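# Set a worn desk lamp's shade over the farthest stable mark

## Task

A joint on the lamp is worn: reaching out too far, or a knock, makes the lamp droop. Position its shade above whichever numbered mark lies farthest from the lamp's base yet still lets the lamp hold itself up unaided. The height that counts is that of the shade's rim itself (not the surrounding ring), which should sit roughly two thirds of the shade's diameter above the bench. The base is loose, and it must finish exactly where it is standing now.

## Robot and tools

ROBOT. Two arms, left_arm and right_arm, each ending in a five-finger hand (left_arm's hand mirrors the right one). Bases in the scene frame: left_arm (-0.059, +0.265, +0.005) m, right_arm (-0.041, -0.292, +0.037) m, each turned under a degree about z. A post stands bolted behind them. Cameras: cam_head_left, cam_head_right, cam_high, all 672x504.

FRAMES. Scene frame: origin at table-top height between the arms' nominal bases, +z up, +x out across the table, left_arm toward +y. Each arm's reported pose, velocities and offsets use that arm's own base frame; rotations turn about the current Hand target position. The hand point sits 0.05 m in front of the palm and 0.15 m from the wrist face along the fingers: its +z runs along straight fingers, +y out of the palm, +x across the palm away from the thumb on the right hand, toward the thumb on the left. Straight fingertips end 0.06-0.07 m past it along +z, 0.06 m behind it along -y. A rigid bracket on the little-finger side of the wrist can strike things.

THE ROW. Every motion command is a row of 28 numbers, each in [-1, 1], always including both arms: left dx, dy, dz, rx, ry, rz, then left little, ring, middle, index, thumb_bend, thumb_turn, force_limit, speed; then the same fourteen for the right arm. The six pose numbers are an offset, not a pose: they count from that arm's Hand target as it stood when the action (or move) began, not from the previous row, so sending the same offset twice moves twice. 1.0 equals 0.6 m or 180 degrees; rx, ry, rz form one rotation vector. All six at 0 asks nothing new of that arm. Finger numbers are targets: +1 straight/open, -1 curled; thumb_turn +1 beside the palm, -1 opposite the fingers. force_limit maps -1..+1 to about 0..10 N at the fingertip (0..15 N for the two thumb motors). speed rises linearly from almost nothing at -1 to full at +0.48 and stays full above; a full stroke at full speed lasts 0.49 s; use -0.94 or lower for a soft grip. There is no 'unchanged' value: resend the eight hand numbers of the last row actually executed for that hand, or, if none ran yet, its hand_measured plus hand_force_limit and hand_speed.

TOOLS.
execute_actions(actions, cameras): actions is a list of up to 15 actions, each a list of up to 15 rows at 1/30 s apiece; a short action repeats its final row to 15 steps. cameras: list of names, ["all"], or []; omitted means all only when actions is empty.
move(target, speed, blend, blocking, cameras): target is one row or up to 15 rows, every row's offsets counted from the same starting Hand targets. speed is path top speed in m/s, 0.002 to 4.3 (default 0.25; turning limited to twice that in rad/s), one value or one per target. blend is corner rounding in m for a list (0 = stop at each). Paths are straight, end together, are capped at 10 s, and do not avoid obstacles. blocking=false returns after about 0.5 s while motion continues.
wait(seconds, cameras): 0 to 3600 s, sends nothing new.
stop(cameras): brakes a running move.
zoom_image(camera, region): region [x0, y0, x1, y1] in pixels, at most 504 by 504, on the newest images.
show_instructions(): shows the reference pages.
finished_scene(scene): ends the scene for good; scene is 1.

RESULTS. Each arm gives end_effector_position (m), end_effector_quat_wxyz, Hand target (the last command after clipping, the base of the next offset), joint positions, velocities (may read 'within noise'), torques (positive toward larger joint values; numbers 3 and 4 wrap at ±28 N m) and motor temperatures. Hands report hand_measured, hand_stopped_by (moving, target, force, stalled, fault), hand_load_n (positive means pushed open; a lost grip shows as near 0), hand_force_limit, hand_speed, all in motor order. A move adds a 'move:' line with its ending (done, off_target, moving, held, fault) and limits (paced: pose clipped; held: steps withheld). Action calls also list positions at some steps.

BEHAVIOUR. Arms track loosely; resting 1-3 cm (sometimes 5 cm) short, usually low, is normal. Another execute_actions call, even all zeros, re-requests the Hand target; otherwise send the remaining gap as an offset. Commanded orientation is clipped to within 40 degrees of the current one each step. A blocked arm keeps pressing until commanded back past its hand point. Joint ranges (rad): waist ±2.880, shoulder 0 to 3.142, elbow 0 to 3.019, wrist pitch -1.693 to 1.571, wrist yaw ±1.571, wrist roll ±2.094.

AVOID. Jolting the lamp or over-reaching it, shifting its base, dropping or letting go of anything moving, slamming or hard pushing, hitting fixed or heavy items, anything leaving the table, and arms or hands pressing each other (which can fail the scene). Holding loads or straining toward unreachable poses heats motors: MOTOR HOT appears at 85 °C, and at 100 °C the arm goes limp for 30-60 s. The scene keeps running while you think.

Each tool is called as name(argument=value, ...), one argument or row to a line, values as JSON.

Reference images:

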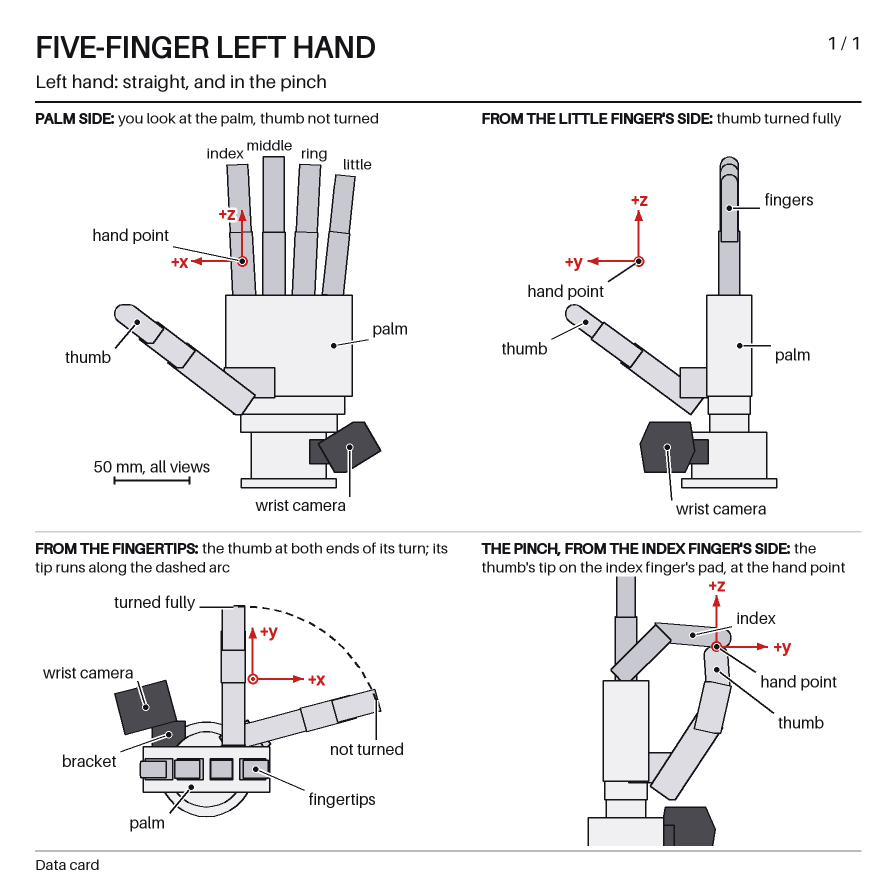

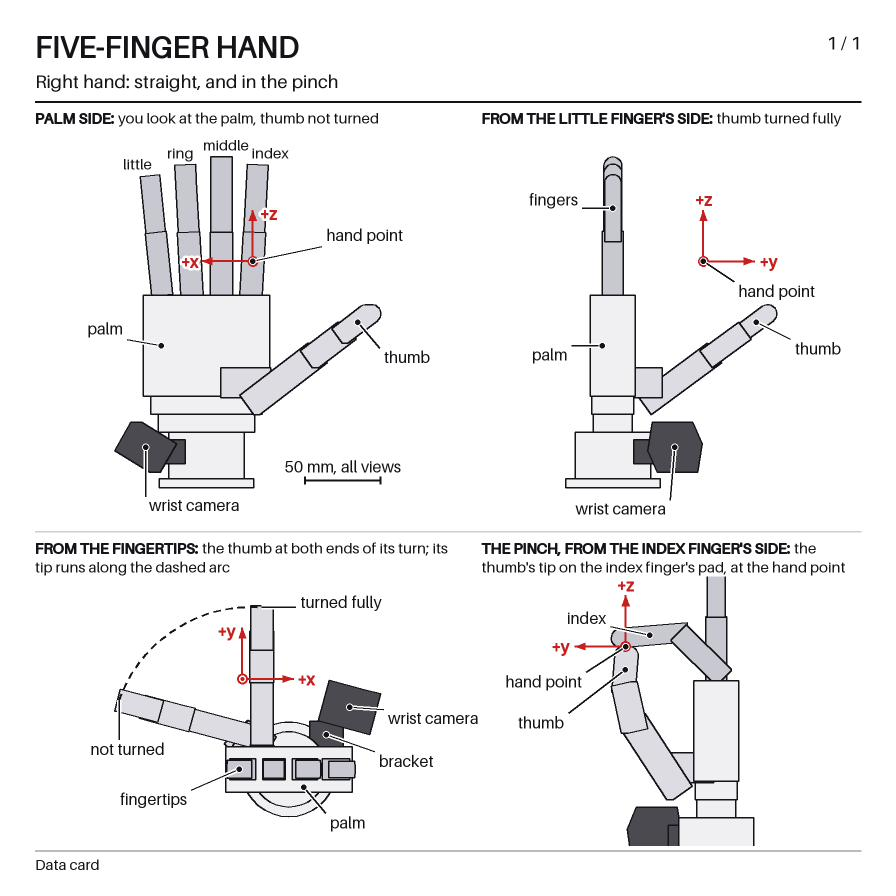

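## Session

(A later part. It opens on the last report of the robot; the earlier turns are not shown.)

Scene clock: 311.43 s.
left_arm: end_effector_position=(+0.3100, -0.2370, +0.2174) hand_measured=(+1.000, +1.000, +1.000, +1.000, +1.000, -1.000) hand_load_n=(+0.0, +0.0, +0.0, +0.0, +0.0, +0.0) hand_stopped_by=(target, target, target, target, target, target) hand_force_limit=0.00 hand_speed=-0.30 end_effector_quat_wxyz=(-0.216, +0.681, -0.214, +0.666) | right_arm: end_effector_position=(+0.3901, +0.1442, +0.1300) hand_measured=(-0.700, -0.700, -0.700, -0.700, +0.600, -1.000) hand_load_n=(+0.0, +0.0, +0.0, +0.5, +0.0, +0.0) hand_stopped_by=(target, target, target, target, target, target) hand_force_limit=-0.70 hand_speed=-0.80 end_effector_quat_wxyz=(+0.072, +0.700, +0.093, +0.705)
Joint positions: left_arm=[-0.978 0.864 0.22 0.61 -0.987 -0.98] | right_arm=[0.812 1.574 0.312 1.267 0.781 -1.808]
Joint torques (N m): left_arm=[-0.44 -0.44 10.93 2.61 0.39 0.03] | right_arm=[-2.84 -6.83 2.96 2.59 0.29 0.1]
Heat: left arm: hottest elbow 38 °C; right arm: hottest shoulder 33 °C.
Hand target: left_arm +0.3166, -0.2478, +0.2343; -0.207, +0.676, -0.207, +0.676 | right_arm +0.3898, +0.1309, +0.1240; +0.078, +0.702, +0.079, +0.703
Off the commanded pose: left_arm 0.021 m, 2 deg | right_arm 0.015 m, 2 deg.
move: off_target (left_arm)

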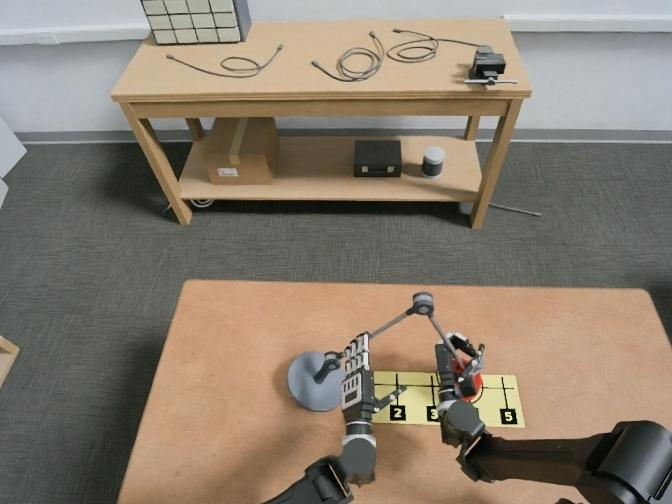

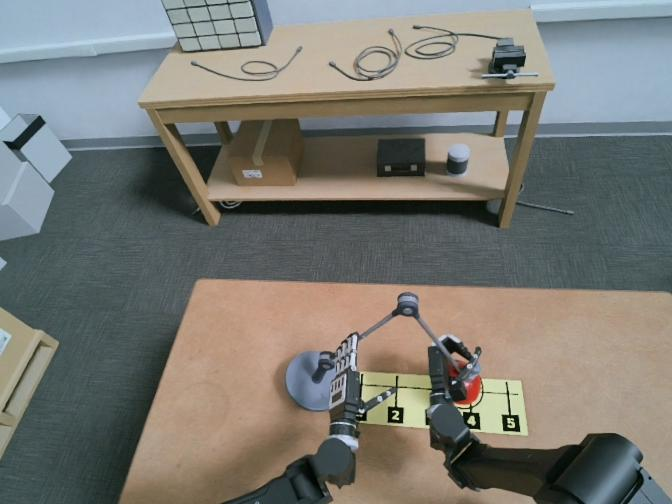

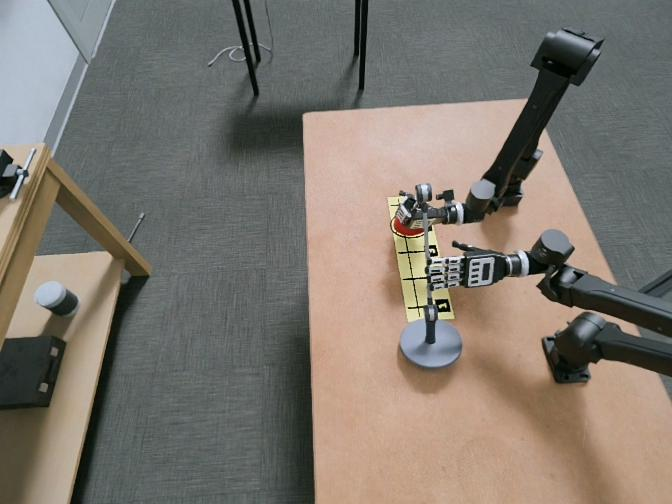

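move(
  target=[
    [-0.07,0,0.0,0,0,0,1,1,1,1,1,-1,0,-0.3,0,0,0,0,0,0,-0.7,-0.7,-0.7,-0.7,0.6,-1,-0.7,-0.8],
    [-0.06,0.0,0.06,0,0,0,1,1,1,1,1,-1,0,-0.3,0,0,0,0,0,0,-0.7,-0.7,-0.7,-0.7,0.6,-1,-0.7,-0.8],
    [0.03,0.0,0.06,0,0,0,1,1,1,1,1,-1,0,-0.3,0,0,0,0,0,0,-0.7,-0.7,-0.7,-0.7,0.6,-1,-0.7,-0.8],
  ],
  cameras=["all"],
  speed=0.06,
)

zoom_image(
  camera="cam_high",
  region=[380, 170, 560, 350],
)

zoom_image(
  camera="cam_head_left",
  region=[290, 290, 450, 450],
)

zoom_image(
  camera="cam_head_right",
  region=[290, 290, 450, 450],
)

Scene clock: 315.17 s.
left_arm: end_effector_position=(+0.3264, -0.2403, +0.2447) hand_measured=(+1.000, +1.000, +1.000, +1.000, +1.000, -1.000) hand_load_n=(-0.5, +0.0, +0.0, +0.0, +0.0, +0.0) hand_stopped_by=(target, target, target, target, target, target) hand_force_limit=0.00 hand_speed=-0.30 end_effector_quat_wxyz=(-0.216, +0.683, -0.224, +0.661) | right_arm: end_effector_position=(+0.3903, +0.1447, +0.1301) hand_measured=(-0.700, -0.700, -0.700, -0.700, +0.600, -1.000) hand_load_n=(+0.5, +0.0, +0.0, +0.0, +0.0, +0.0) hand_stopped_by=(target, target, target, target, target, target) hand_force_limit=-0.70 hand_speed=-0.80 end_effector_quat_wxyz=(+0.071, +0.699, +0.094, +0.705)
Joint positions: left_arm=[-0.915 0.813 0.303 0.458 -0.913 -0.98] | right_arm=[0.812 1.574 0.312 1.267 0.779 -1.808]
Joint torques (N m): left_arm=[-0.85 -1.08 11.86 3.02 0.08 0.04] | right_arm=[-1.9 -6.18 3.08 2.44 0.36 0.1]
Heat: left arm: hottest elbow 39 °C; right arm: hottest shoulder 33 °C.
Hand target: left_arm +0.3346, -0.2477, +0.2703; -0.207, +0.676, -0.207, +0.676 | right_arm +0.3898, +0.1310, +0.1240; +0.078, +0.702, +0.079, +0.703
Off the commanded pose: left_arm 0.028 m, 3 deg | right_arm 0.015 m, 2 deg.
move: off_target (left_arm)

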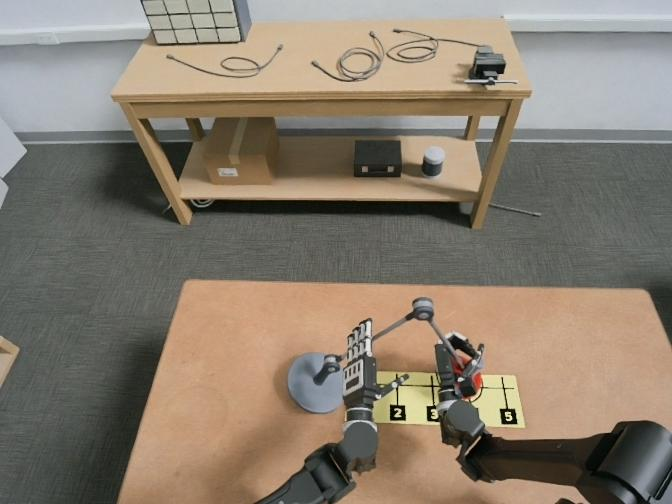

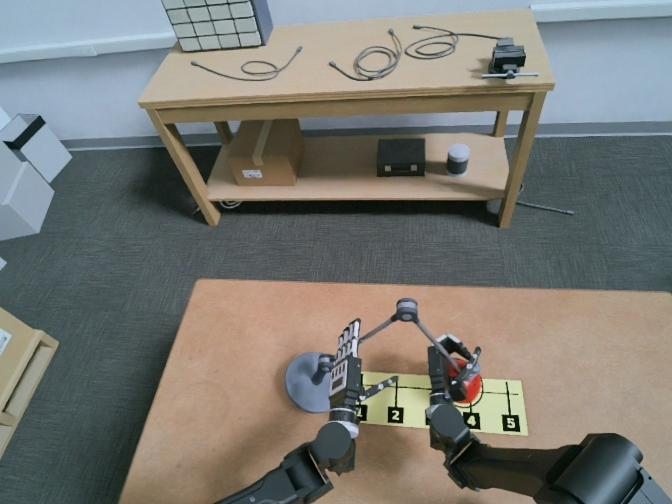

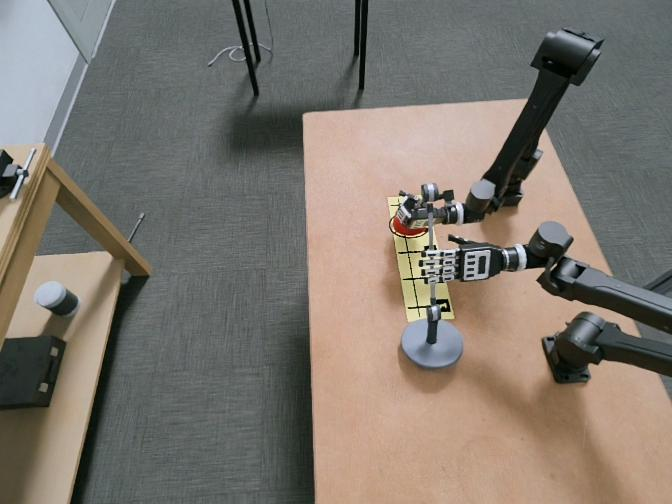

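Scaled by 2.800 from the camera's image (finer frame: 960x720).

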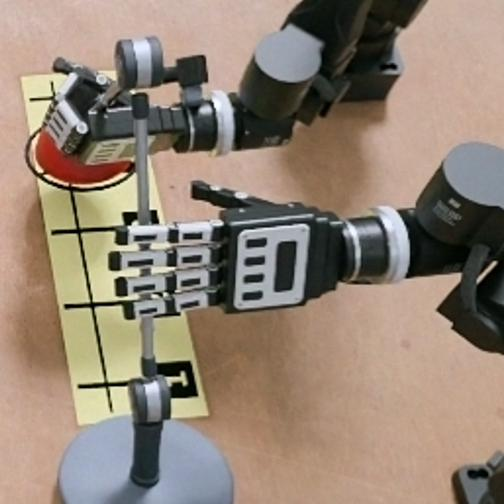

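Scaled by 3.150 from the camera's image (finer frame: 960x720).

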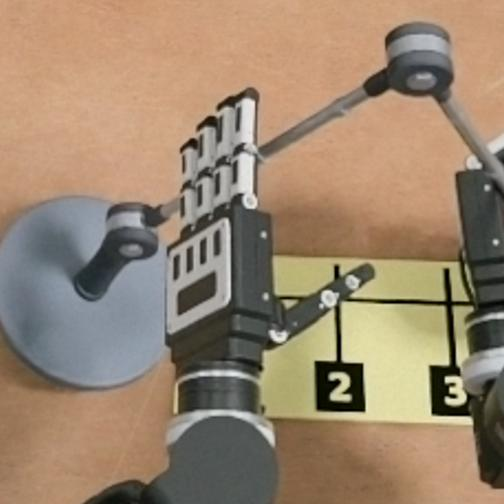

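Scaled by 3.150 from the camera's image (finer frame: 960x720).

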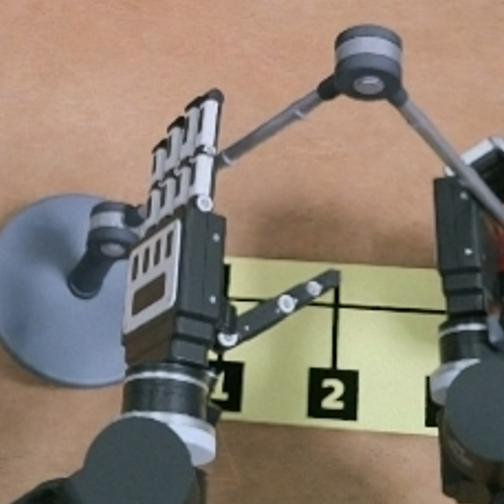

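move(
  target=[
    [0.055,0,0.0,0,0,0,1,1,1,1,1,-1,0,-0.3,0,0,0,0,0,0,-0.7,-0.7,-0.7,-0.7,0.6,-1,-0.7,-0.8],
    [0.055,0,0.0,0,0,0,-0.2,-0.2,-0.2,-0.2,0.7,-1,-0.7,-0.7,0,0,0,0,0,0,-0.7,-0.7,-0.7,-0.7,0.6,-1,-0.7,-0.8],
  ],
  cameras=["all"],
  speed=0.06,
)

zoom_image(
  camera="cam_high",
  region=[380, 170, 560, 350],
)

zoom_image(
  camera="cam_head_right",
  region=[290, 290, 450, 450],
)

zoom_image(
  camera="cam_head_left",
  region=[350, 290, 510, 450],
)

Scene clock: 318.40 s.
left_arm: end_effector_position=(+0.3594, -0.2395, +0.2479) hand_measured=(-0.200, -0.200, -0.200, -0.200, +0.700, -1.000) hand_load_n=(+0.0, +0.0, +0.0, +0.0, +0.0, +0.0) hand_stopped_by=(target, target, target, target, target, target) hand_force_limit=-0.70 hand_speed=-0.70 end_effector_quat_wxyz=(-0.215, +0.684, -0.219, +0.662) | right_arm: end_effector_position=(+0.3903, +0.1448, +0.1299) hand_measured=(-0.700, -0.700, -0.700, -0.700, +0.600, -1.000) hand_load_n=(+0.0, +0.0, +0.0, +0.5, +0.0, +0.5) hand_stopped_by=(target, target, target, target, target, target) hand_force_limit=-0.70 hand_speed=-0.80 end_effector_quat_wxyz=(+0.071, +0.699, +0.094, +0.705)
Joint positions: left_arm=[-0.807 0.907 0.346 0.516 -0.81 -0.98] | right_arm=[0.812 1.574 0.312 1.267 0.778 -1.808]
Joint torques (N m): left_arm=[-1.03 -1.38 11.51 2.81 0.16 0] | right_arm=[-1.44 -6.12 3 2.22 0.44 0.12]
Heat: left arm: hottest elbow 39 °C; right arm: hottest shoulder 33 °C.
Hand target: left_arm +0.3676, -0.2478, +0.2704; -0.207, +0.676, -0.207, +0.676 | right_arm +0.3898, +0.1309, +0.1240; +0.078, +0.702, +0.079, +0.703
Off the commanded pose: left_arm 0.025 m, 2 deg | right_arm 0.015 m, 2 deg.
move: off_target (left_arm); target 2's new numbers were sent with left_arm's hand 0.027 m and 3 deg from that target

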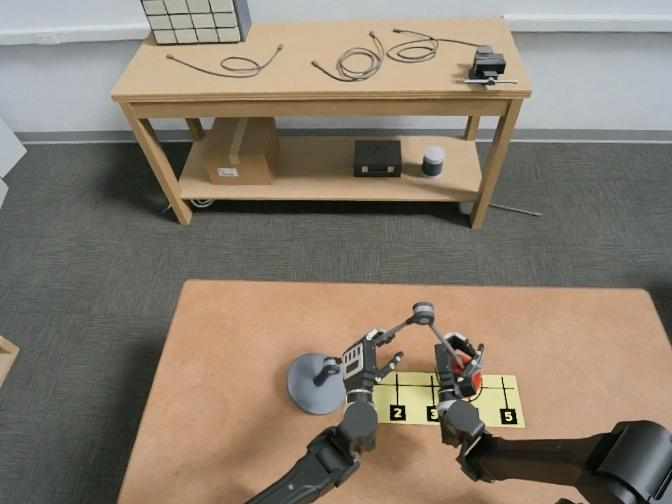

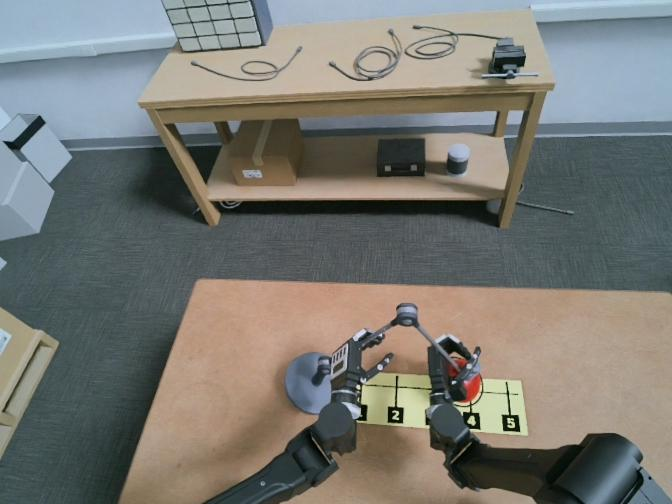

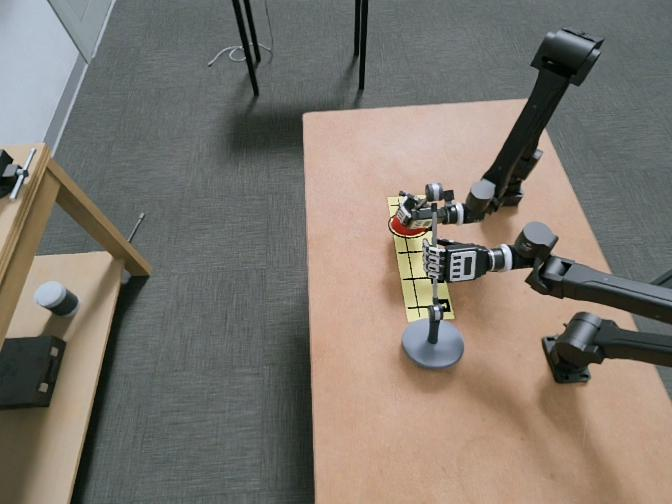

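Scaled by 2.800 from the camera's image (finer frame: 960x720).

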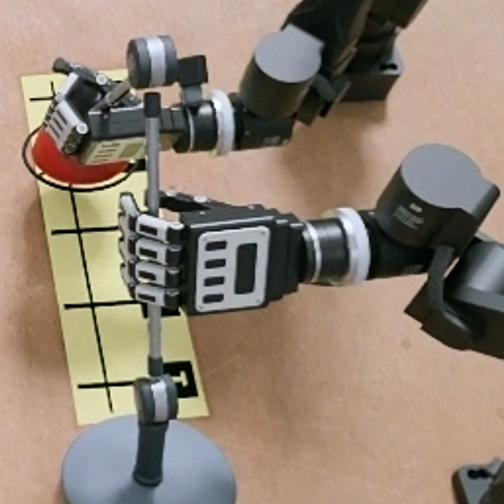

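Scaled by 3.150 from the camera's image (finer frame: 960x720).

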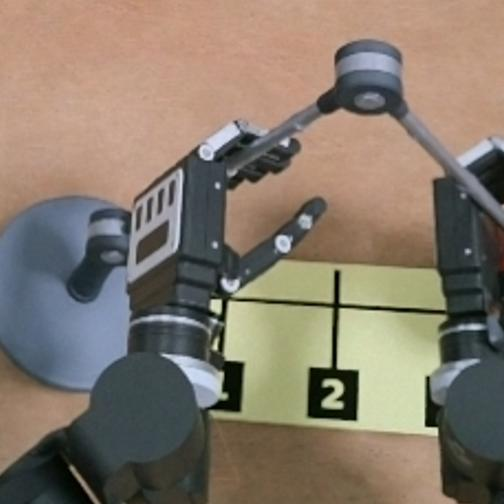

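Scaled by 3.150 from the camera's image (finer frame: 960x720).

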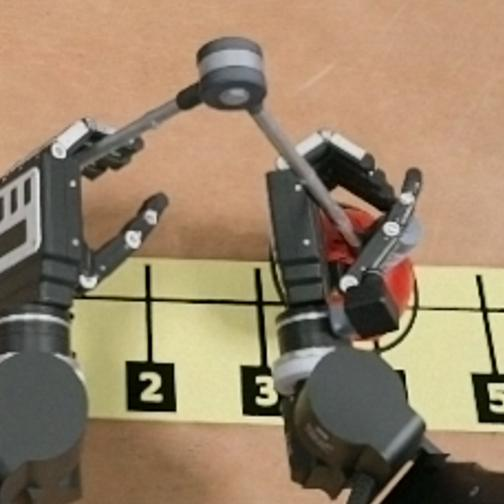

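move(
  target=[
    [0,0,0.0,0,0,0,-0.2,-0.2,-0.2,-0.2,0.7,-1,-0.7,-0.7,0,0.022,0.01,0,0,0,-0.7,-0.7,-0.7,-0.7,0.6,-1,-0.7,-0.8],
    [0,0,0.0,0,0,0,-0.2,-0.2,-0.2,-0.2,0.7,-1,-0.7,-0.7,0,0.022,0.01,0,0,0,1,1,1,1,1,-1,-0.7,-0.7],
  ],
  cameras=["cam_high","cam_head_left","cam_head_right"],
  speed=0.03,
)

zoom_image(
  camera="cam_head_right",
  region=[370, 290, 530, 450],
)

zoom_image(
  camera="cam_head_left",
  region=[370, 290, 530, 450],
)

Scene clock: 322.00 s.
left_arm: end_effector_position=(+0.3592, -0.2398, +0.2479) hand_measured=(-0.200, -0.200, -0.200, -0.200, +0.700, -1.000) hand_load_n=(+0.0, +0.0, +0.0, +0.0, +0.0, +0.0) hand_stopped_by=(target, target, target, target, target, target) hand_force_limit=-0.70 hand_speed=-0.70 end_effector_quat_wxyz=(-0.214, +0.684, -0.220, +0.662) | right_arm: end_effector_position=(+0.3873, +0.1426, +0.1285) hand_measured=(+1.000, +1.000, +1.000, +1.000, +1.000, -1.000) hand_load_n=(+0.0, +0.0, +0.0, +0.0, +0.0, +0.5) hand_stopped_by=(target, target, target, target, target, target) hand_force_limit=-0.70 hand_speed=-0.70 end_effector_quat_wxyz=(+0.079, +0.702, +0.090, +0.702)
Joint positions: left_arm=[-0.807 0.907 0.346 0.516 -0.809 -0.98] | right_arm=[0.82 1.574 0.312 1.258 0.805 -1.808]
Joint torques (N m): left_arm=[-0.26 -2.26 11.51 2.76 0.02 -0.03] | right_arm=[-0.44 -7.47 5.67 1.33 0.59 0.1]
Heat: left arm: hottest elbow 39 °C; right arm: hottest shoulder 33 °C.
Hand target: left_arm +0.3676, -0.2477, +0.2704; -0.207, +0.676, -0.207, +0.676 | right_arm +0.3898, +0.1441, +0.1300; +0.078, +0.703, +0.079, +0.703
Off the commanded pose: left_arm 0.025 m, 2 deg | right_arm 0.003 m, 1 deg.
move: done

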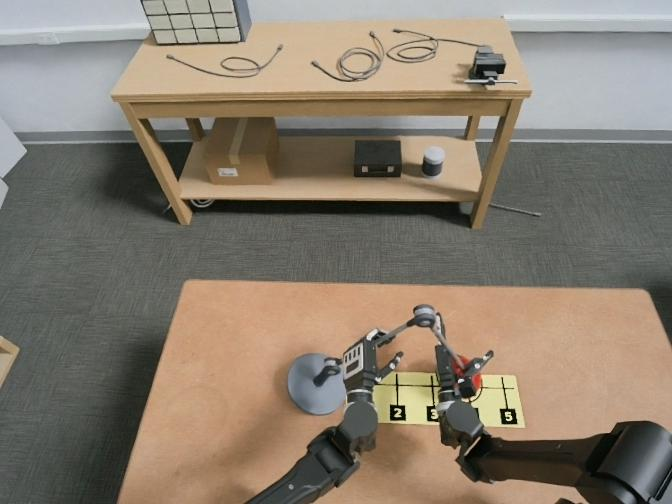

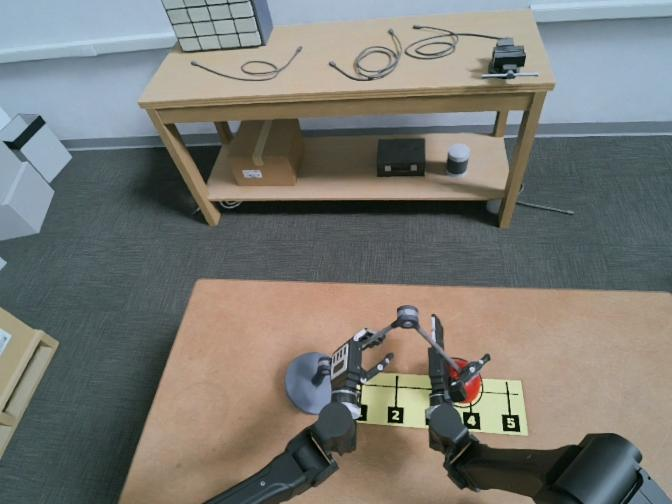

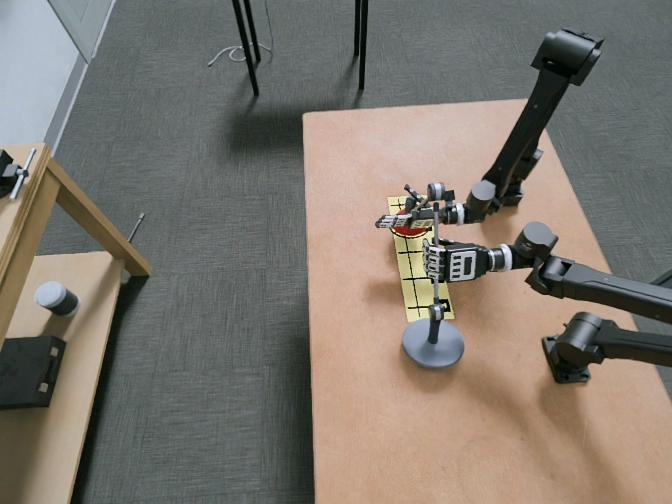

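Scaled by 3.150 from the camera's image (finer frame: 960x720).

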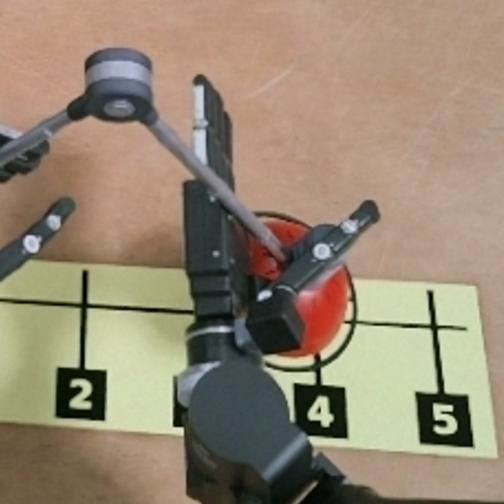

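Scaled by 3.150 from the camera's image (finer frame: 960x720).

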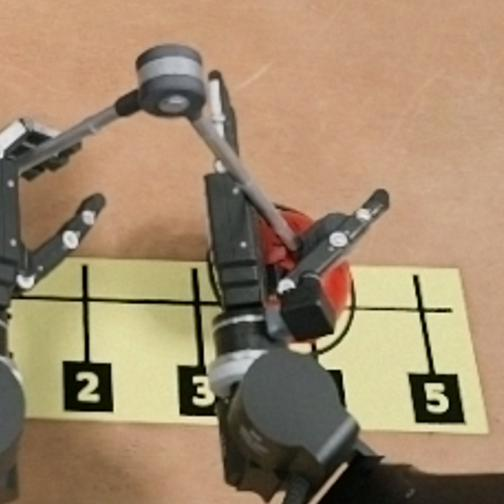

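wait(
  seconds=2,
  cameras=["cam_head_left"],
)

zoom_image(
  camera="cam_head_left",
  region=[370, 290, 530, 450],
)

Scene clock: 324.20 s.
left_arm: end_effector_position=(+0.3592, -0.2398, +0.2479) hand_measured=(-0.200, -0.200, -0.200, -0.200, +0.700, -1.000) hand_load_n=(+0.0, +0.0, +0.0, +0.0, +0.0, +0.0) hand_stopped_by=(target, target, target, target, target, target) hand_force_limit=-0.70 hand_speed=-0.70 end_effector_quat_wxyz=(-0.214, +0.684, -0.220, +0.662) | right_arm: end_effector_position=(+0.3873, +0.1426, +0.1285) hand_measured=(+1.000, +1.000, +1.000, +1.000, +1.000, -1.000) hand_load_n=(+0.0, +0.0, +0.0, +0.0, +0.0, +0.0) hand_stopped_by=(target, target, target, target, target, target) hand_force_limit=-0.70 hand_speed=-0.70 end_effector_quat_wxyz=(+0.079, +0.702, +0.090, +0.702)
Joint positions: left_arm=[-0.807 0.907 0.346 0.516 -0.809 -0.98] | right_arm=[0.82 1.574 0.312 1.258 0.805 -1.808]
Joint torques (N m): left_arm=[-0.91 -1.85 11.62 2.92 0.08 0.01] | right_arm=[-1.2 -6.95 5.31 1.35 0.53 0.07]
Heat: left arm: hottest elbow 39 °C; right arm: hottest shoulder 33 °C.
Hand target: left_arm +0.3676, -0.2477, +0.2704; -0.207, +0.676, -0.207, +0.676 | right_arm +0.3898, +0.1441, +0.1300; +0.078, +0.703, +0.079, +0.703
Off the commanded pose: left_arm 0.025 m, 2 deg | right_arm 0.003 m, 1 deg.
wait: 2.00 s; at rest from the start

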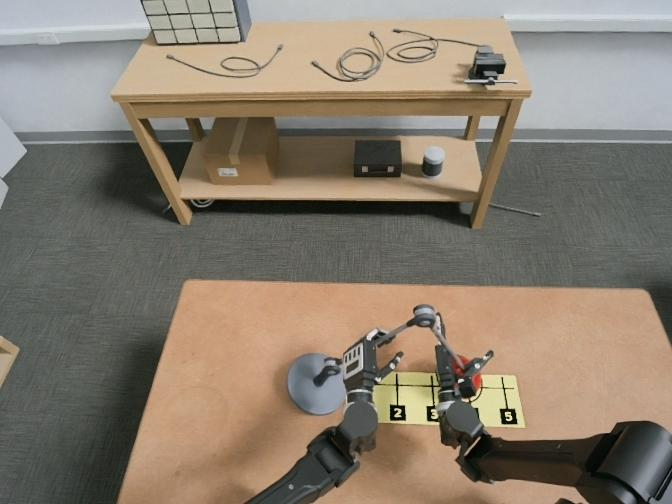

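Scaled by 3.150 from the camera's image (finer frame: 960x720).

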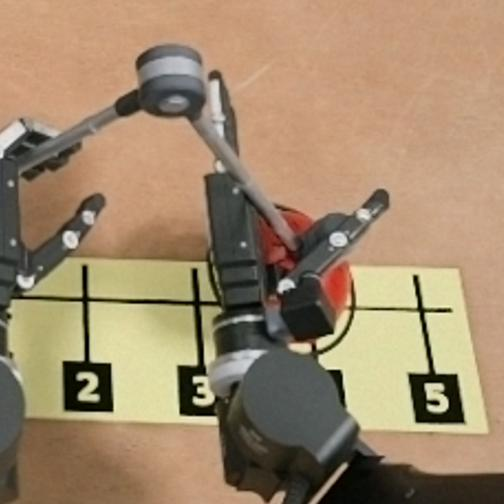

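move(
  target=[
    [0,0,0.0,0,0,0,-0.2,-0.2,-0.2,-0.2,0.7,-1,-0.7,-0.7,-0.03,0.03,-0.005,0,0,0,1,1,1,1,1,-1,-0.7,-0.7],
  ],
  cameras=["cam_head_left","cam_high"],
  speed=0.03,
)

zoom_image(
  camera="cam_head_left",
  region=[370, 290, 530, 450],
)

Scene clock: 326.17 s.
left_arm: end_effector_position=(+0.3595, -0.2392, +0.2479) hand_measured=(-0.200, -0.200, -0.200, -0.200, +0.700, -1.000) hand_load_n=(+0.0, +0.0, +0.0, +0.0, +0.0, +0.0) hand_stopped_by=(target, target, target, target, target, target) hand_force_limit=-0.70 hand_speed=-0.70 end_effector_quat_wxyz=(-0.215, +0.684, -0.219, +0.662) | right_arm: end_effector_position=(+0.3692, +0.1548, +0.1283) hand_measured=(+1.000, +1.000, +1.000, +1.000, +1.000, -1.000) hand_load_n=(+0.0, +0.0, +0.0, +0.0, +0.0, +0.0) hand_stopped_by=(target, target, target, target, target, target) hand_force_limit=-0.70 hand_speed=-0.70 end_effector_quat_wxyz=(+0.084, +0.703, +0.086, +0.701)
Joint positions: left_arm=[-0.807 0.907 0.346 0.516 -0.812 -0.98] | right_arm=[0.901 1.575 0.312 1.258 0.9 -1.808]
Joint torques (N m): left_arm=[-0.5 -2.78 11.64 2.76 0.16 -0.04] | right_arm=[0.03 -5.89 5.61 1.69 0.28 0.13]
Heat: left arm: hottest elbow 39 °C; right arm: hottest shoulder 33 °C.
Hand target: left_arm +0.3676, -0.2478, +0.2704; -0.207, +0.676, -0.207, +0.676 | right_arm +0.3719, +0.1621, +0.1270; +0.078, +0.702, +0.079, +0.703
Off the commanded pose: left_arm 0.025 m, 2 deg | right_arm 0.008 m, 1 deg.
move: done

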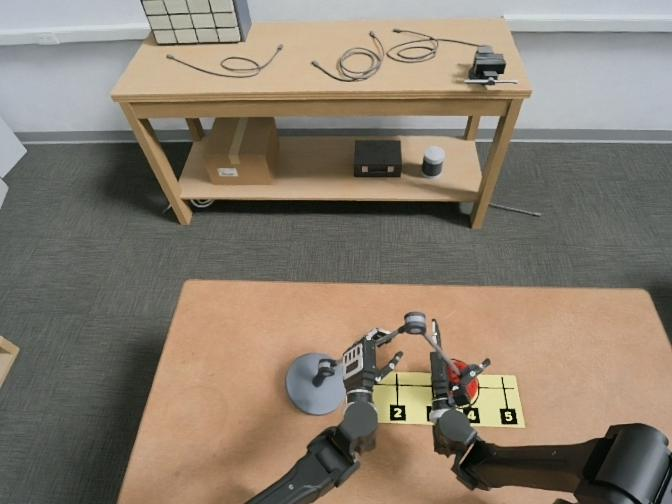

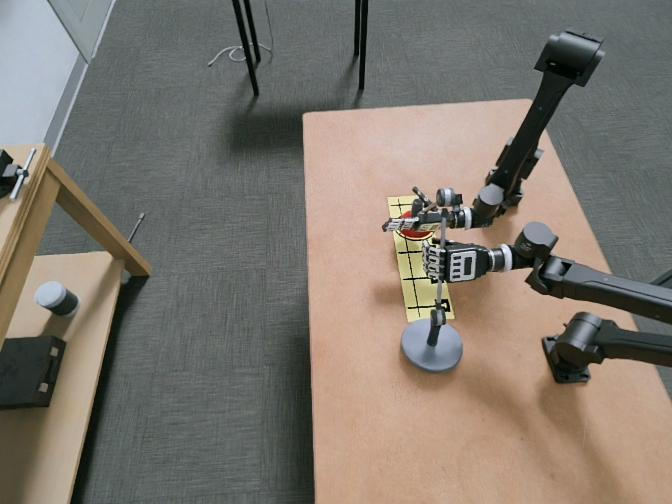

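Scaled by 3.150 from the camera's image (finer frame: 960x720).

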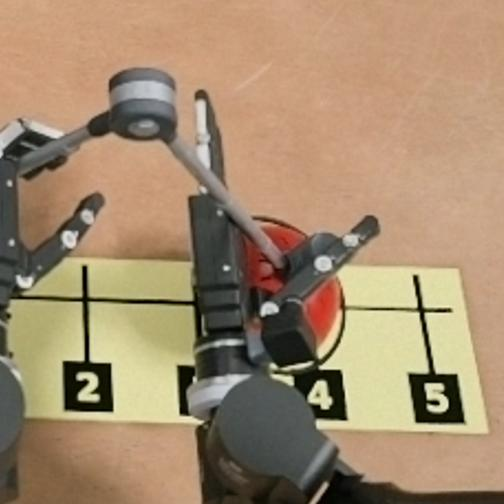

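zoom_image(
  camera="cam_high",
  region=[370, 160, 480, 270],
)

zoom_image(
  camera="cam_head_left",
  region=[410, 320, 510, 420],
)

Scaled by 4.582 from the camera's image (finer frame: 960x720).

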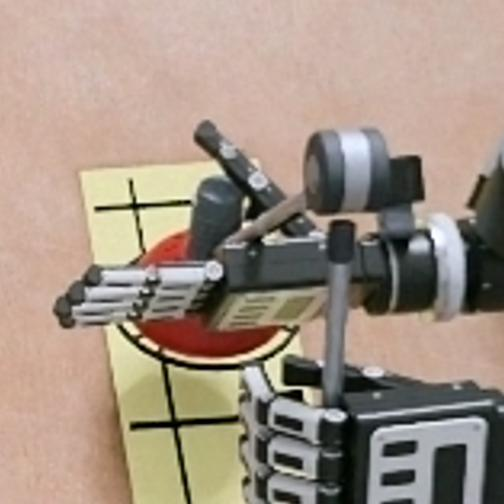

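Scaled by 5.040 from the camera's image (finer frame: 960x720).

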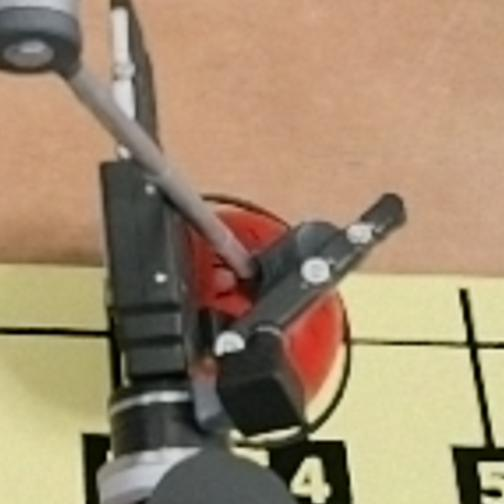

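move(
  target=[
    [0,0,0.0,0,0,0,-0.2,-0.2,-0.2,-0.2,0.7,-1,-0.7,-0.7,0,-0.02,0.01,0,0,0,1,1,1,1,1,-1,-0.7,-0.7],
    [0,0,0.0,0,0,0,-0.2,-0.2,-0.2,-0.2,0.7,-1,-0.7,-0.7,-0.1,-0.02,0.01,0,0,0,1,1,1,1,1,-1,-0.7,-0.7],
  ],
  cameras=["cam_head_left","cam_high"],
  speed=0.04,
)

zoom_image(
  camera="cam_head_left",
  region=[370, 290, 530, 450],
)

zoom_image(
  camera="cam_high",
  region=[370, 160, 530, 320],
)

Scene clock: 330.20 s.
left_arm: end_effector_position=(+0.3602, -0.2382, +0.2482) hand_measured=(-0.200, -0.200, -0.200, -0.200, +0.700, -1.000) hand_load_n=(+0.0, +0.0, +0.0, +0.0, +0.0, +0.0) hand_stopped_by=(target, target, target, target, target, target) hand_force_limit=-0.70 hand_speed=-0.70 end_effector_quat_wxyz=(-0.216, +0.684, -0.217, +0.662) | right_arm: end_effector_position=(+0.3171, +0.1584, +0.1294) hand_measured=(+1.000, +1.000, +1.000, +1.000, +1.000, -1.000) hand_load_n=(+0.0, +0.0, +0.0, +0.0, +0.0, +0.0) hand_stopped_by=(target, target, target, target, target, target) hand_force_limit=-0.70 hand_speed=-0.70 end_effector_quat_wxyz=(+0.084, +0.704, +0.098, +0.698)
Joint positions: left_arm=[-0.804 0.907 0.346 0.517 -0.811 -0.98] | right_arm=[1.068 1.506 0.235 1.248 1.05 -1.808]
Joint torques (N m): left_arm=[-0.21 -2.2 11.64 2.7 0.19 0] | right_arm=[0.79 -8.53 2.58 2.39 0.83 0.12]
Heat: left arm: hottest elbow 39 °C; right arm: hottest shoulder 33 °C.
Hand target: left_arm +0.3676, -0.2478, +0.2704; -0.207, +0.676, -0.207, +0.676 | right_arm +0.3119, +0.1502, +0.1331; +0.078, +0.702, +0.079, +0.703
Off the commanded pose: left_arm 0.025 m, 2 deg | right_arm 0.010 m, 2 deg.
move: done

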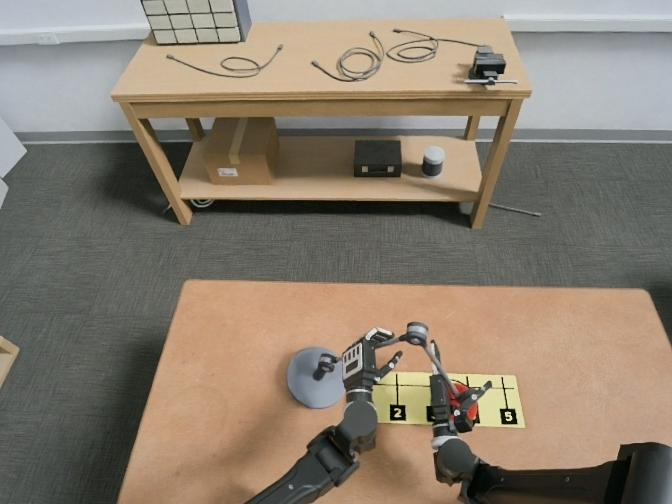

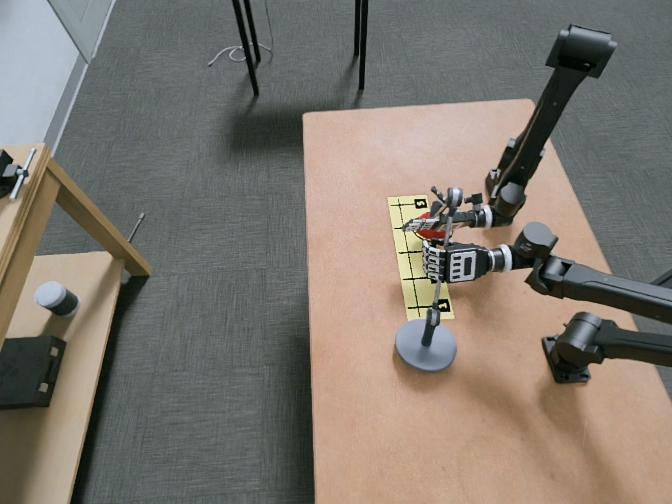

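Scaled by 3.150 from the camera's image (finer frame: 960x720).

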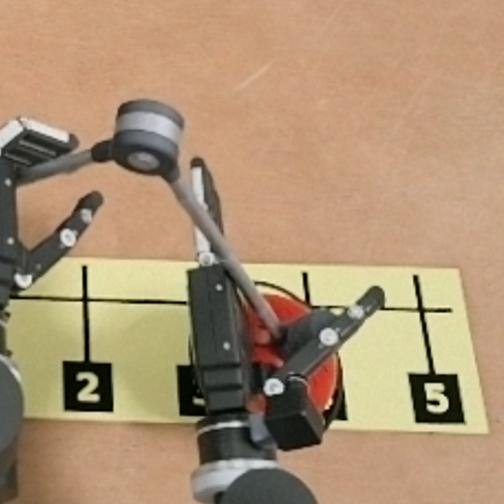

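Scaled by 3.150 from the camera's image (finer frame: 960x720).

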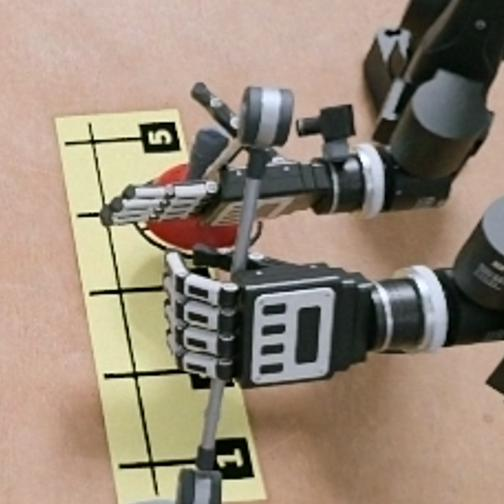

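execute_actions(
  actions=[],
)

Scene clock: 333.07 s.
left_arm: end_effector_position=(+0.3602, -0.2382, +0.2482) hand_measured=(-0.200, -0.200, -0.200, -0.200, +0.700, -1.000) hand_load_n=(+0.0, +0.0, +0.0, +0.0, +0.0, +0.0) hand_stopped_by=(target, target, target, target, target, target) hand_force_limit=-0.70 hand_speed=-0.70 end_effector_quat_wxyz=(-0.216, +0.684, -0.217, +0.662) | right_arm: end_effector_position=(+0.3171, +0.1584, +0.1294) hand_measured=(+1.000, +1.000, +1.000, +1.000, +1.000, -1.000) hand_load_n=(+0.0, +0.0, +0.0, +0.0, +0.0, +0.0) hand_stopped_by=(target, target, target, target, target, target) hand_force_limit=-0.70 hand_speed=-0.70 end_effector_quat_wxyz=(+0.084, +0.704, +0.098, +0.698)
Joint positions: left_arm=[-0.804 0.907 0.346 0.517 -0.811 -0.98] | right_arm=[1.068 1.506 0.235 1.248 1.05 -1.808]
Joint velocities: within noise
Joint torques (N m): left_arm=[-0.38 -1.96 11.58 2.82 0.17 -0.01] | right_arm=[0.56 -7.24 2.15 1.96 0.81 0.12]
Motor temperatures (°C): left_arm=[27 30 39 28 33 30] | right_arm=[32 33 32 28 33 29]
Heat: left arm: hottest elbow 39 °C; right arm: hottest shoulder 33 °C.
Hand target: left_arm +0.3676, -0.2478, +0.2704; -0.207, +0.676, -0.207, +0.676 | right_arm +0.3119, +0.1502, +0.1331; +0.078, +0.702, +0.079, +0.703
Off the commanded pose: left_arm 0.025 m, 2 deg | right_arm 0.010 m, 2 deg.

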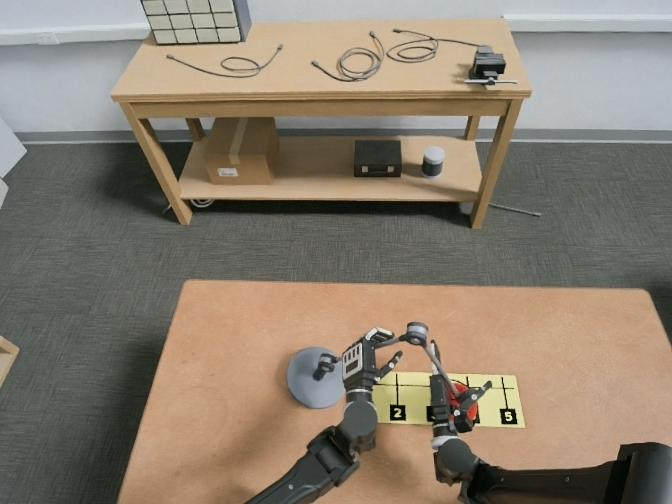

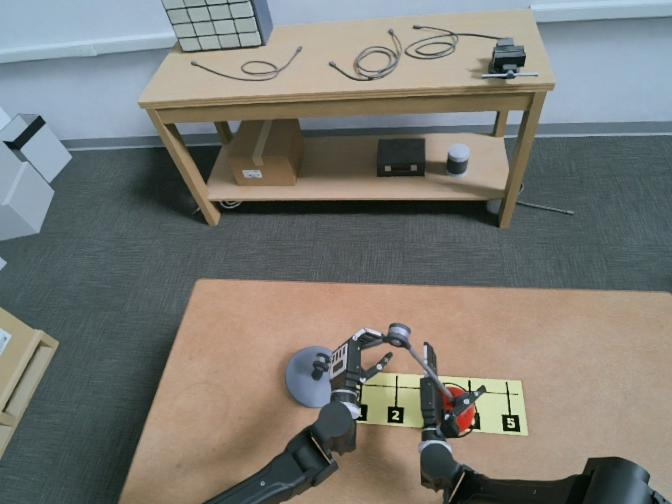

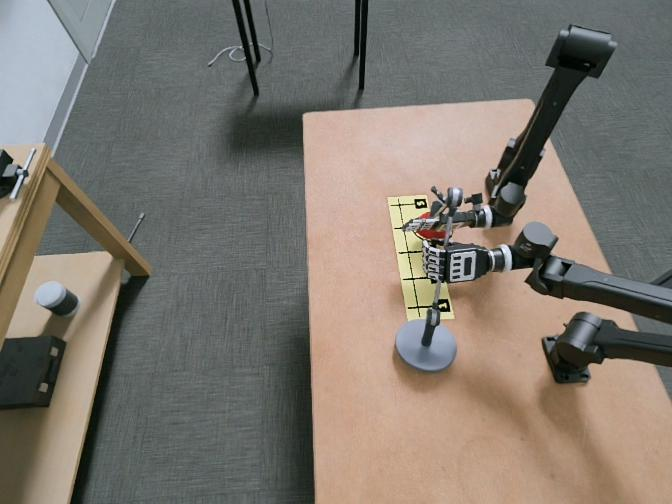

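zoom_image(
  camera="cam_head_left",
  region=[280, 310, 540, 450],
)

zoom_image(
  camera="cam_head_right",
  region=[280, 310, 540, 450],
)

zoom_image(
  camera="cam_high",
  region=[370, 170, 570, 380],
)

Scaled by 1.938 from the camera's image (finer frame: 960x720).

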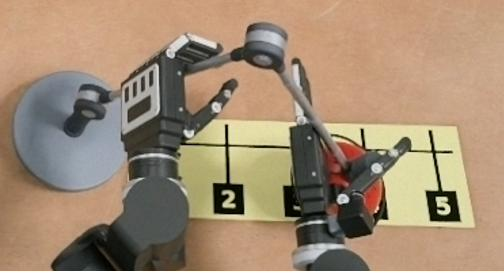

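Scaled by 1.938 from the camera's image (finer frame: 960x720).

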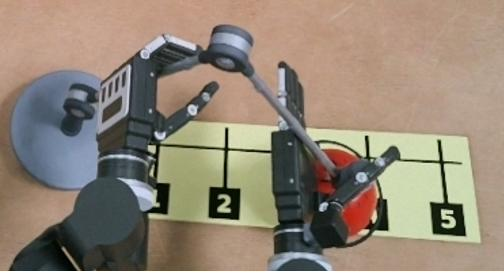

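Scaled by 2.400 from the camera's image (finer frame: 960x720).

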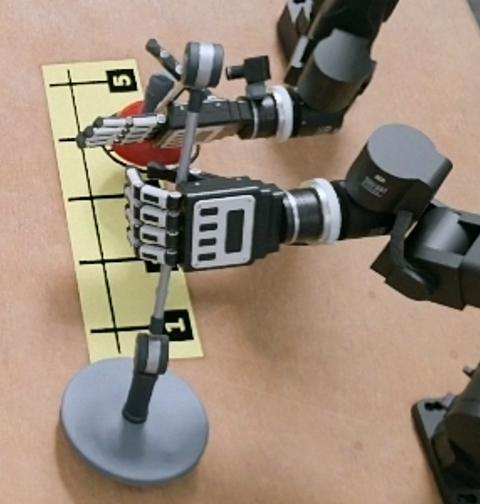

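zoom_image(
  camera="cam_high",
  region=[395, 175, 495, 255],
)

zoom_image(
  camera="cam_head_left",
  region=[400, 320, 510, 440],
)

zoom_image(
  camera="cam_head_right",
  region=[400, 320, 510, 440],
)

Scaled by 5.040 from the camera's image (finer frame: 960x720).

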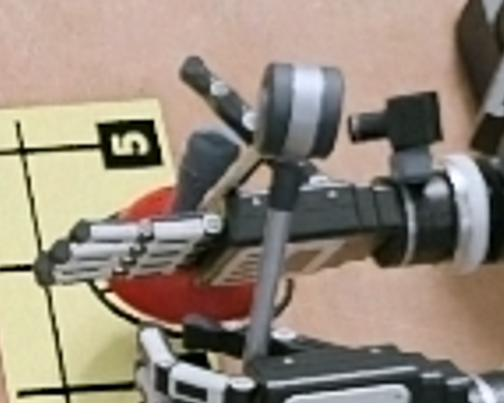

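Scaled by 4.200 from the camera's image (finer frame: 960x720).

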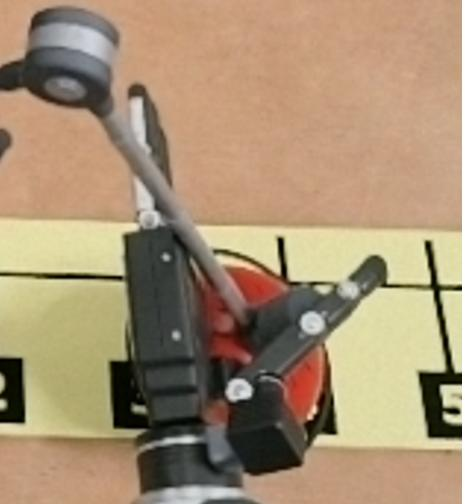

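Scaled by 4.200 from the camera's image (finer frame: 960x720).

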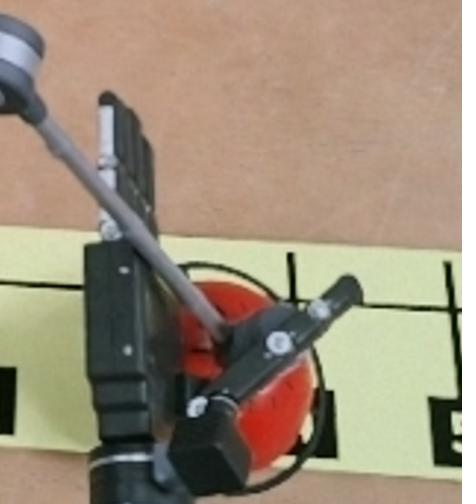

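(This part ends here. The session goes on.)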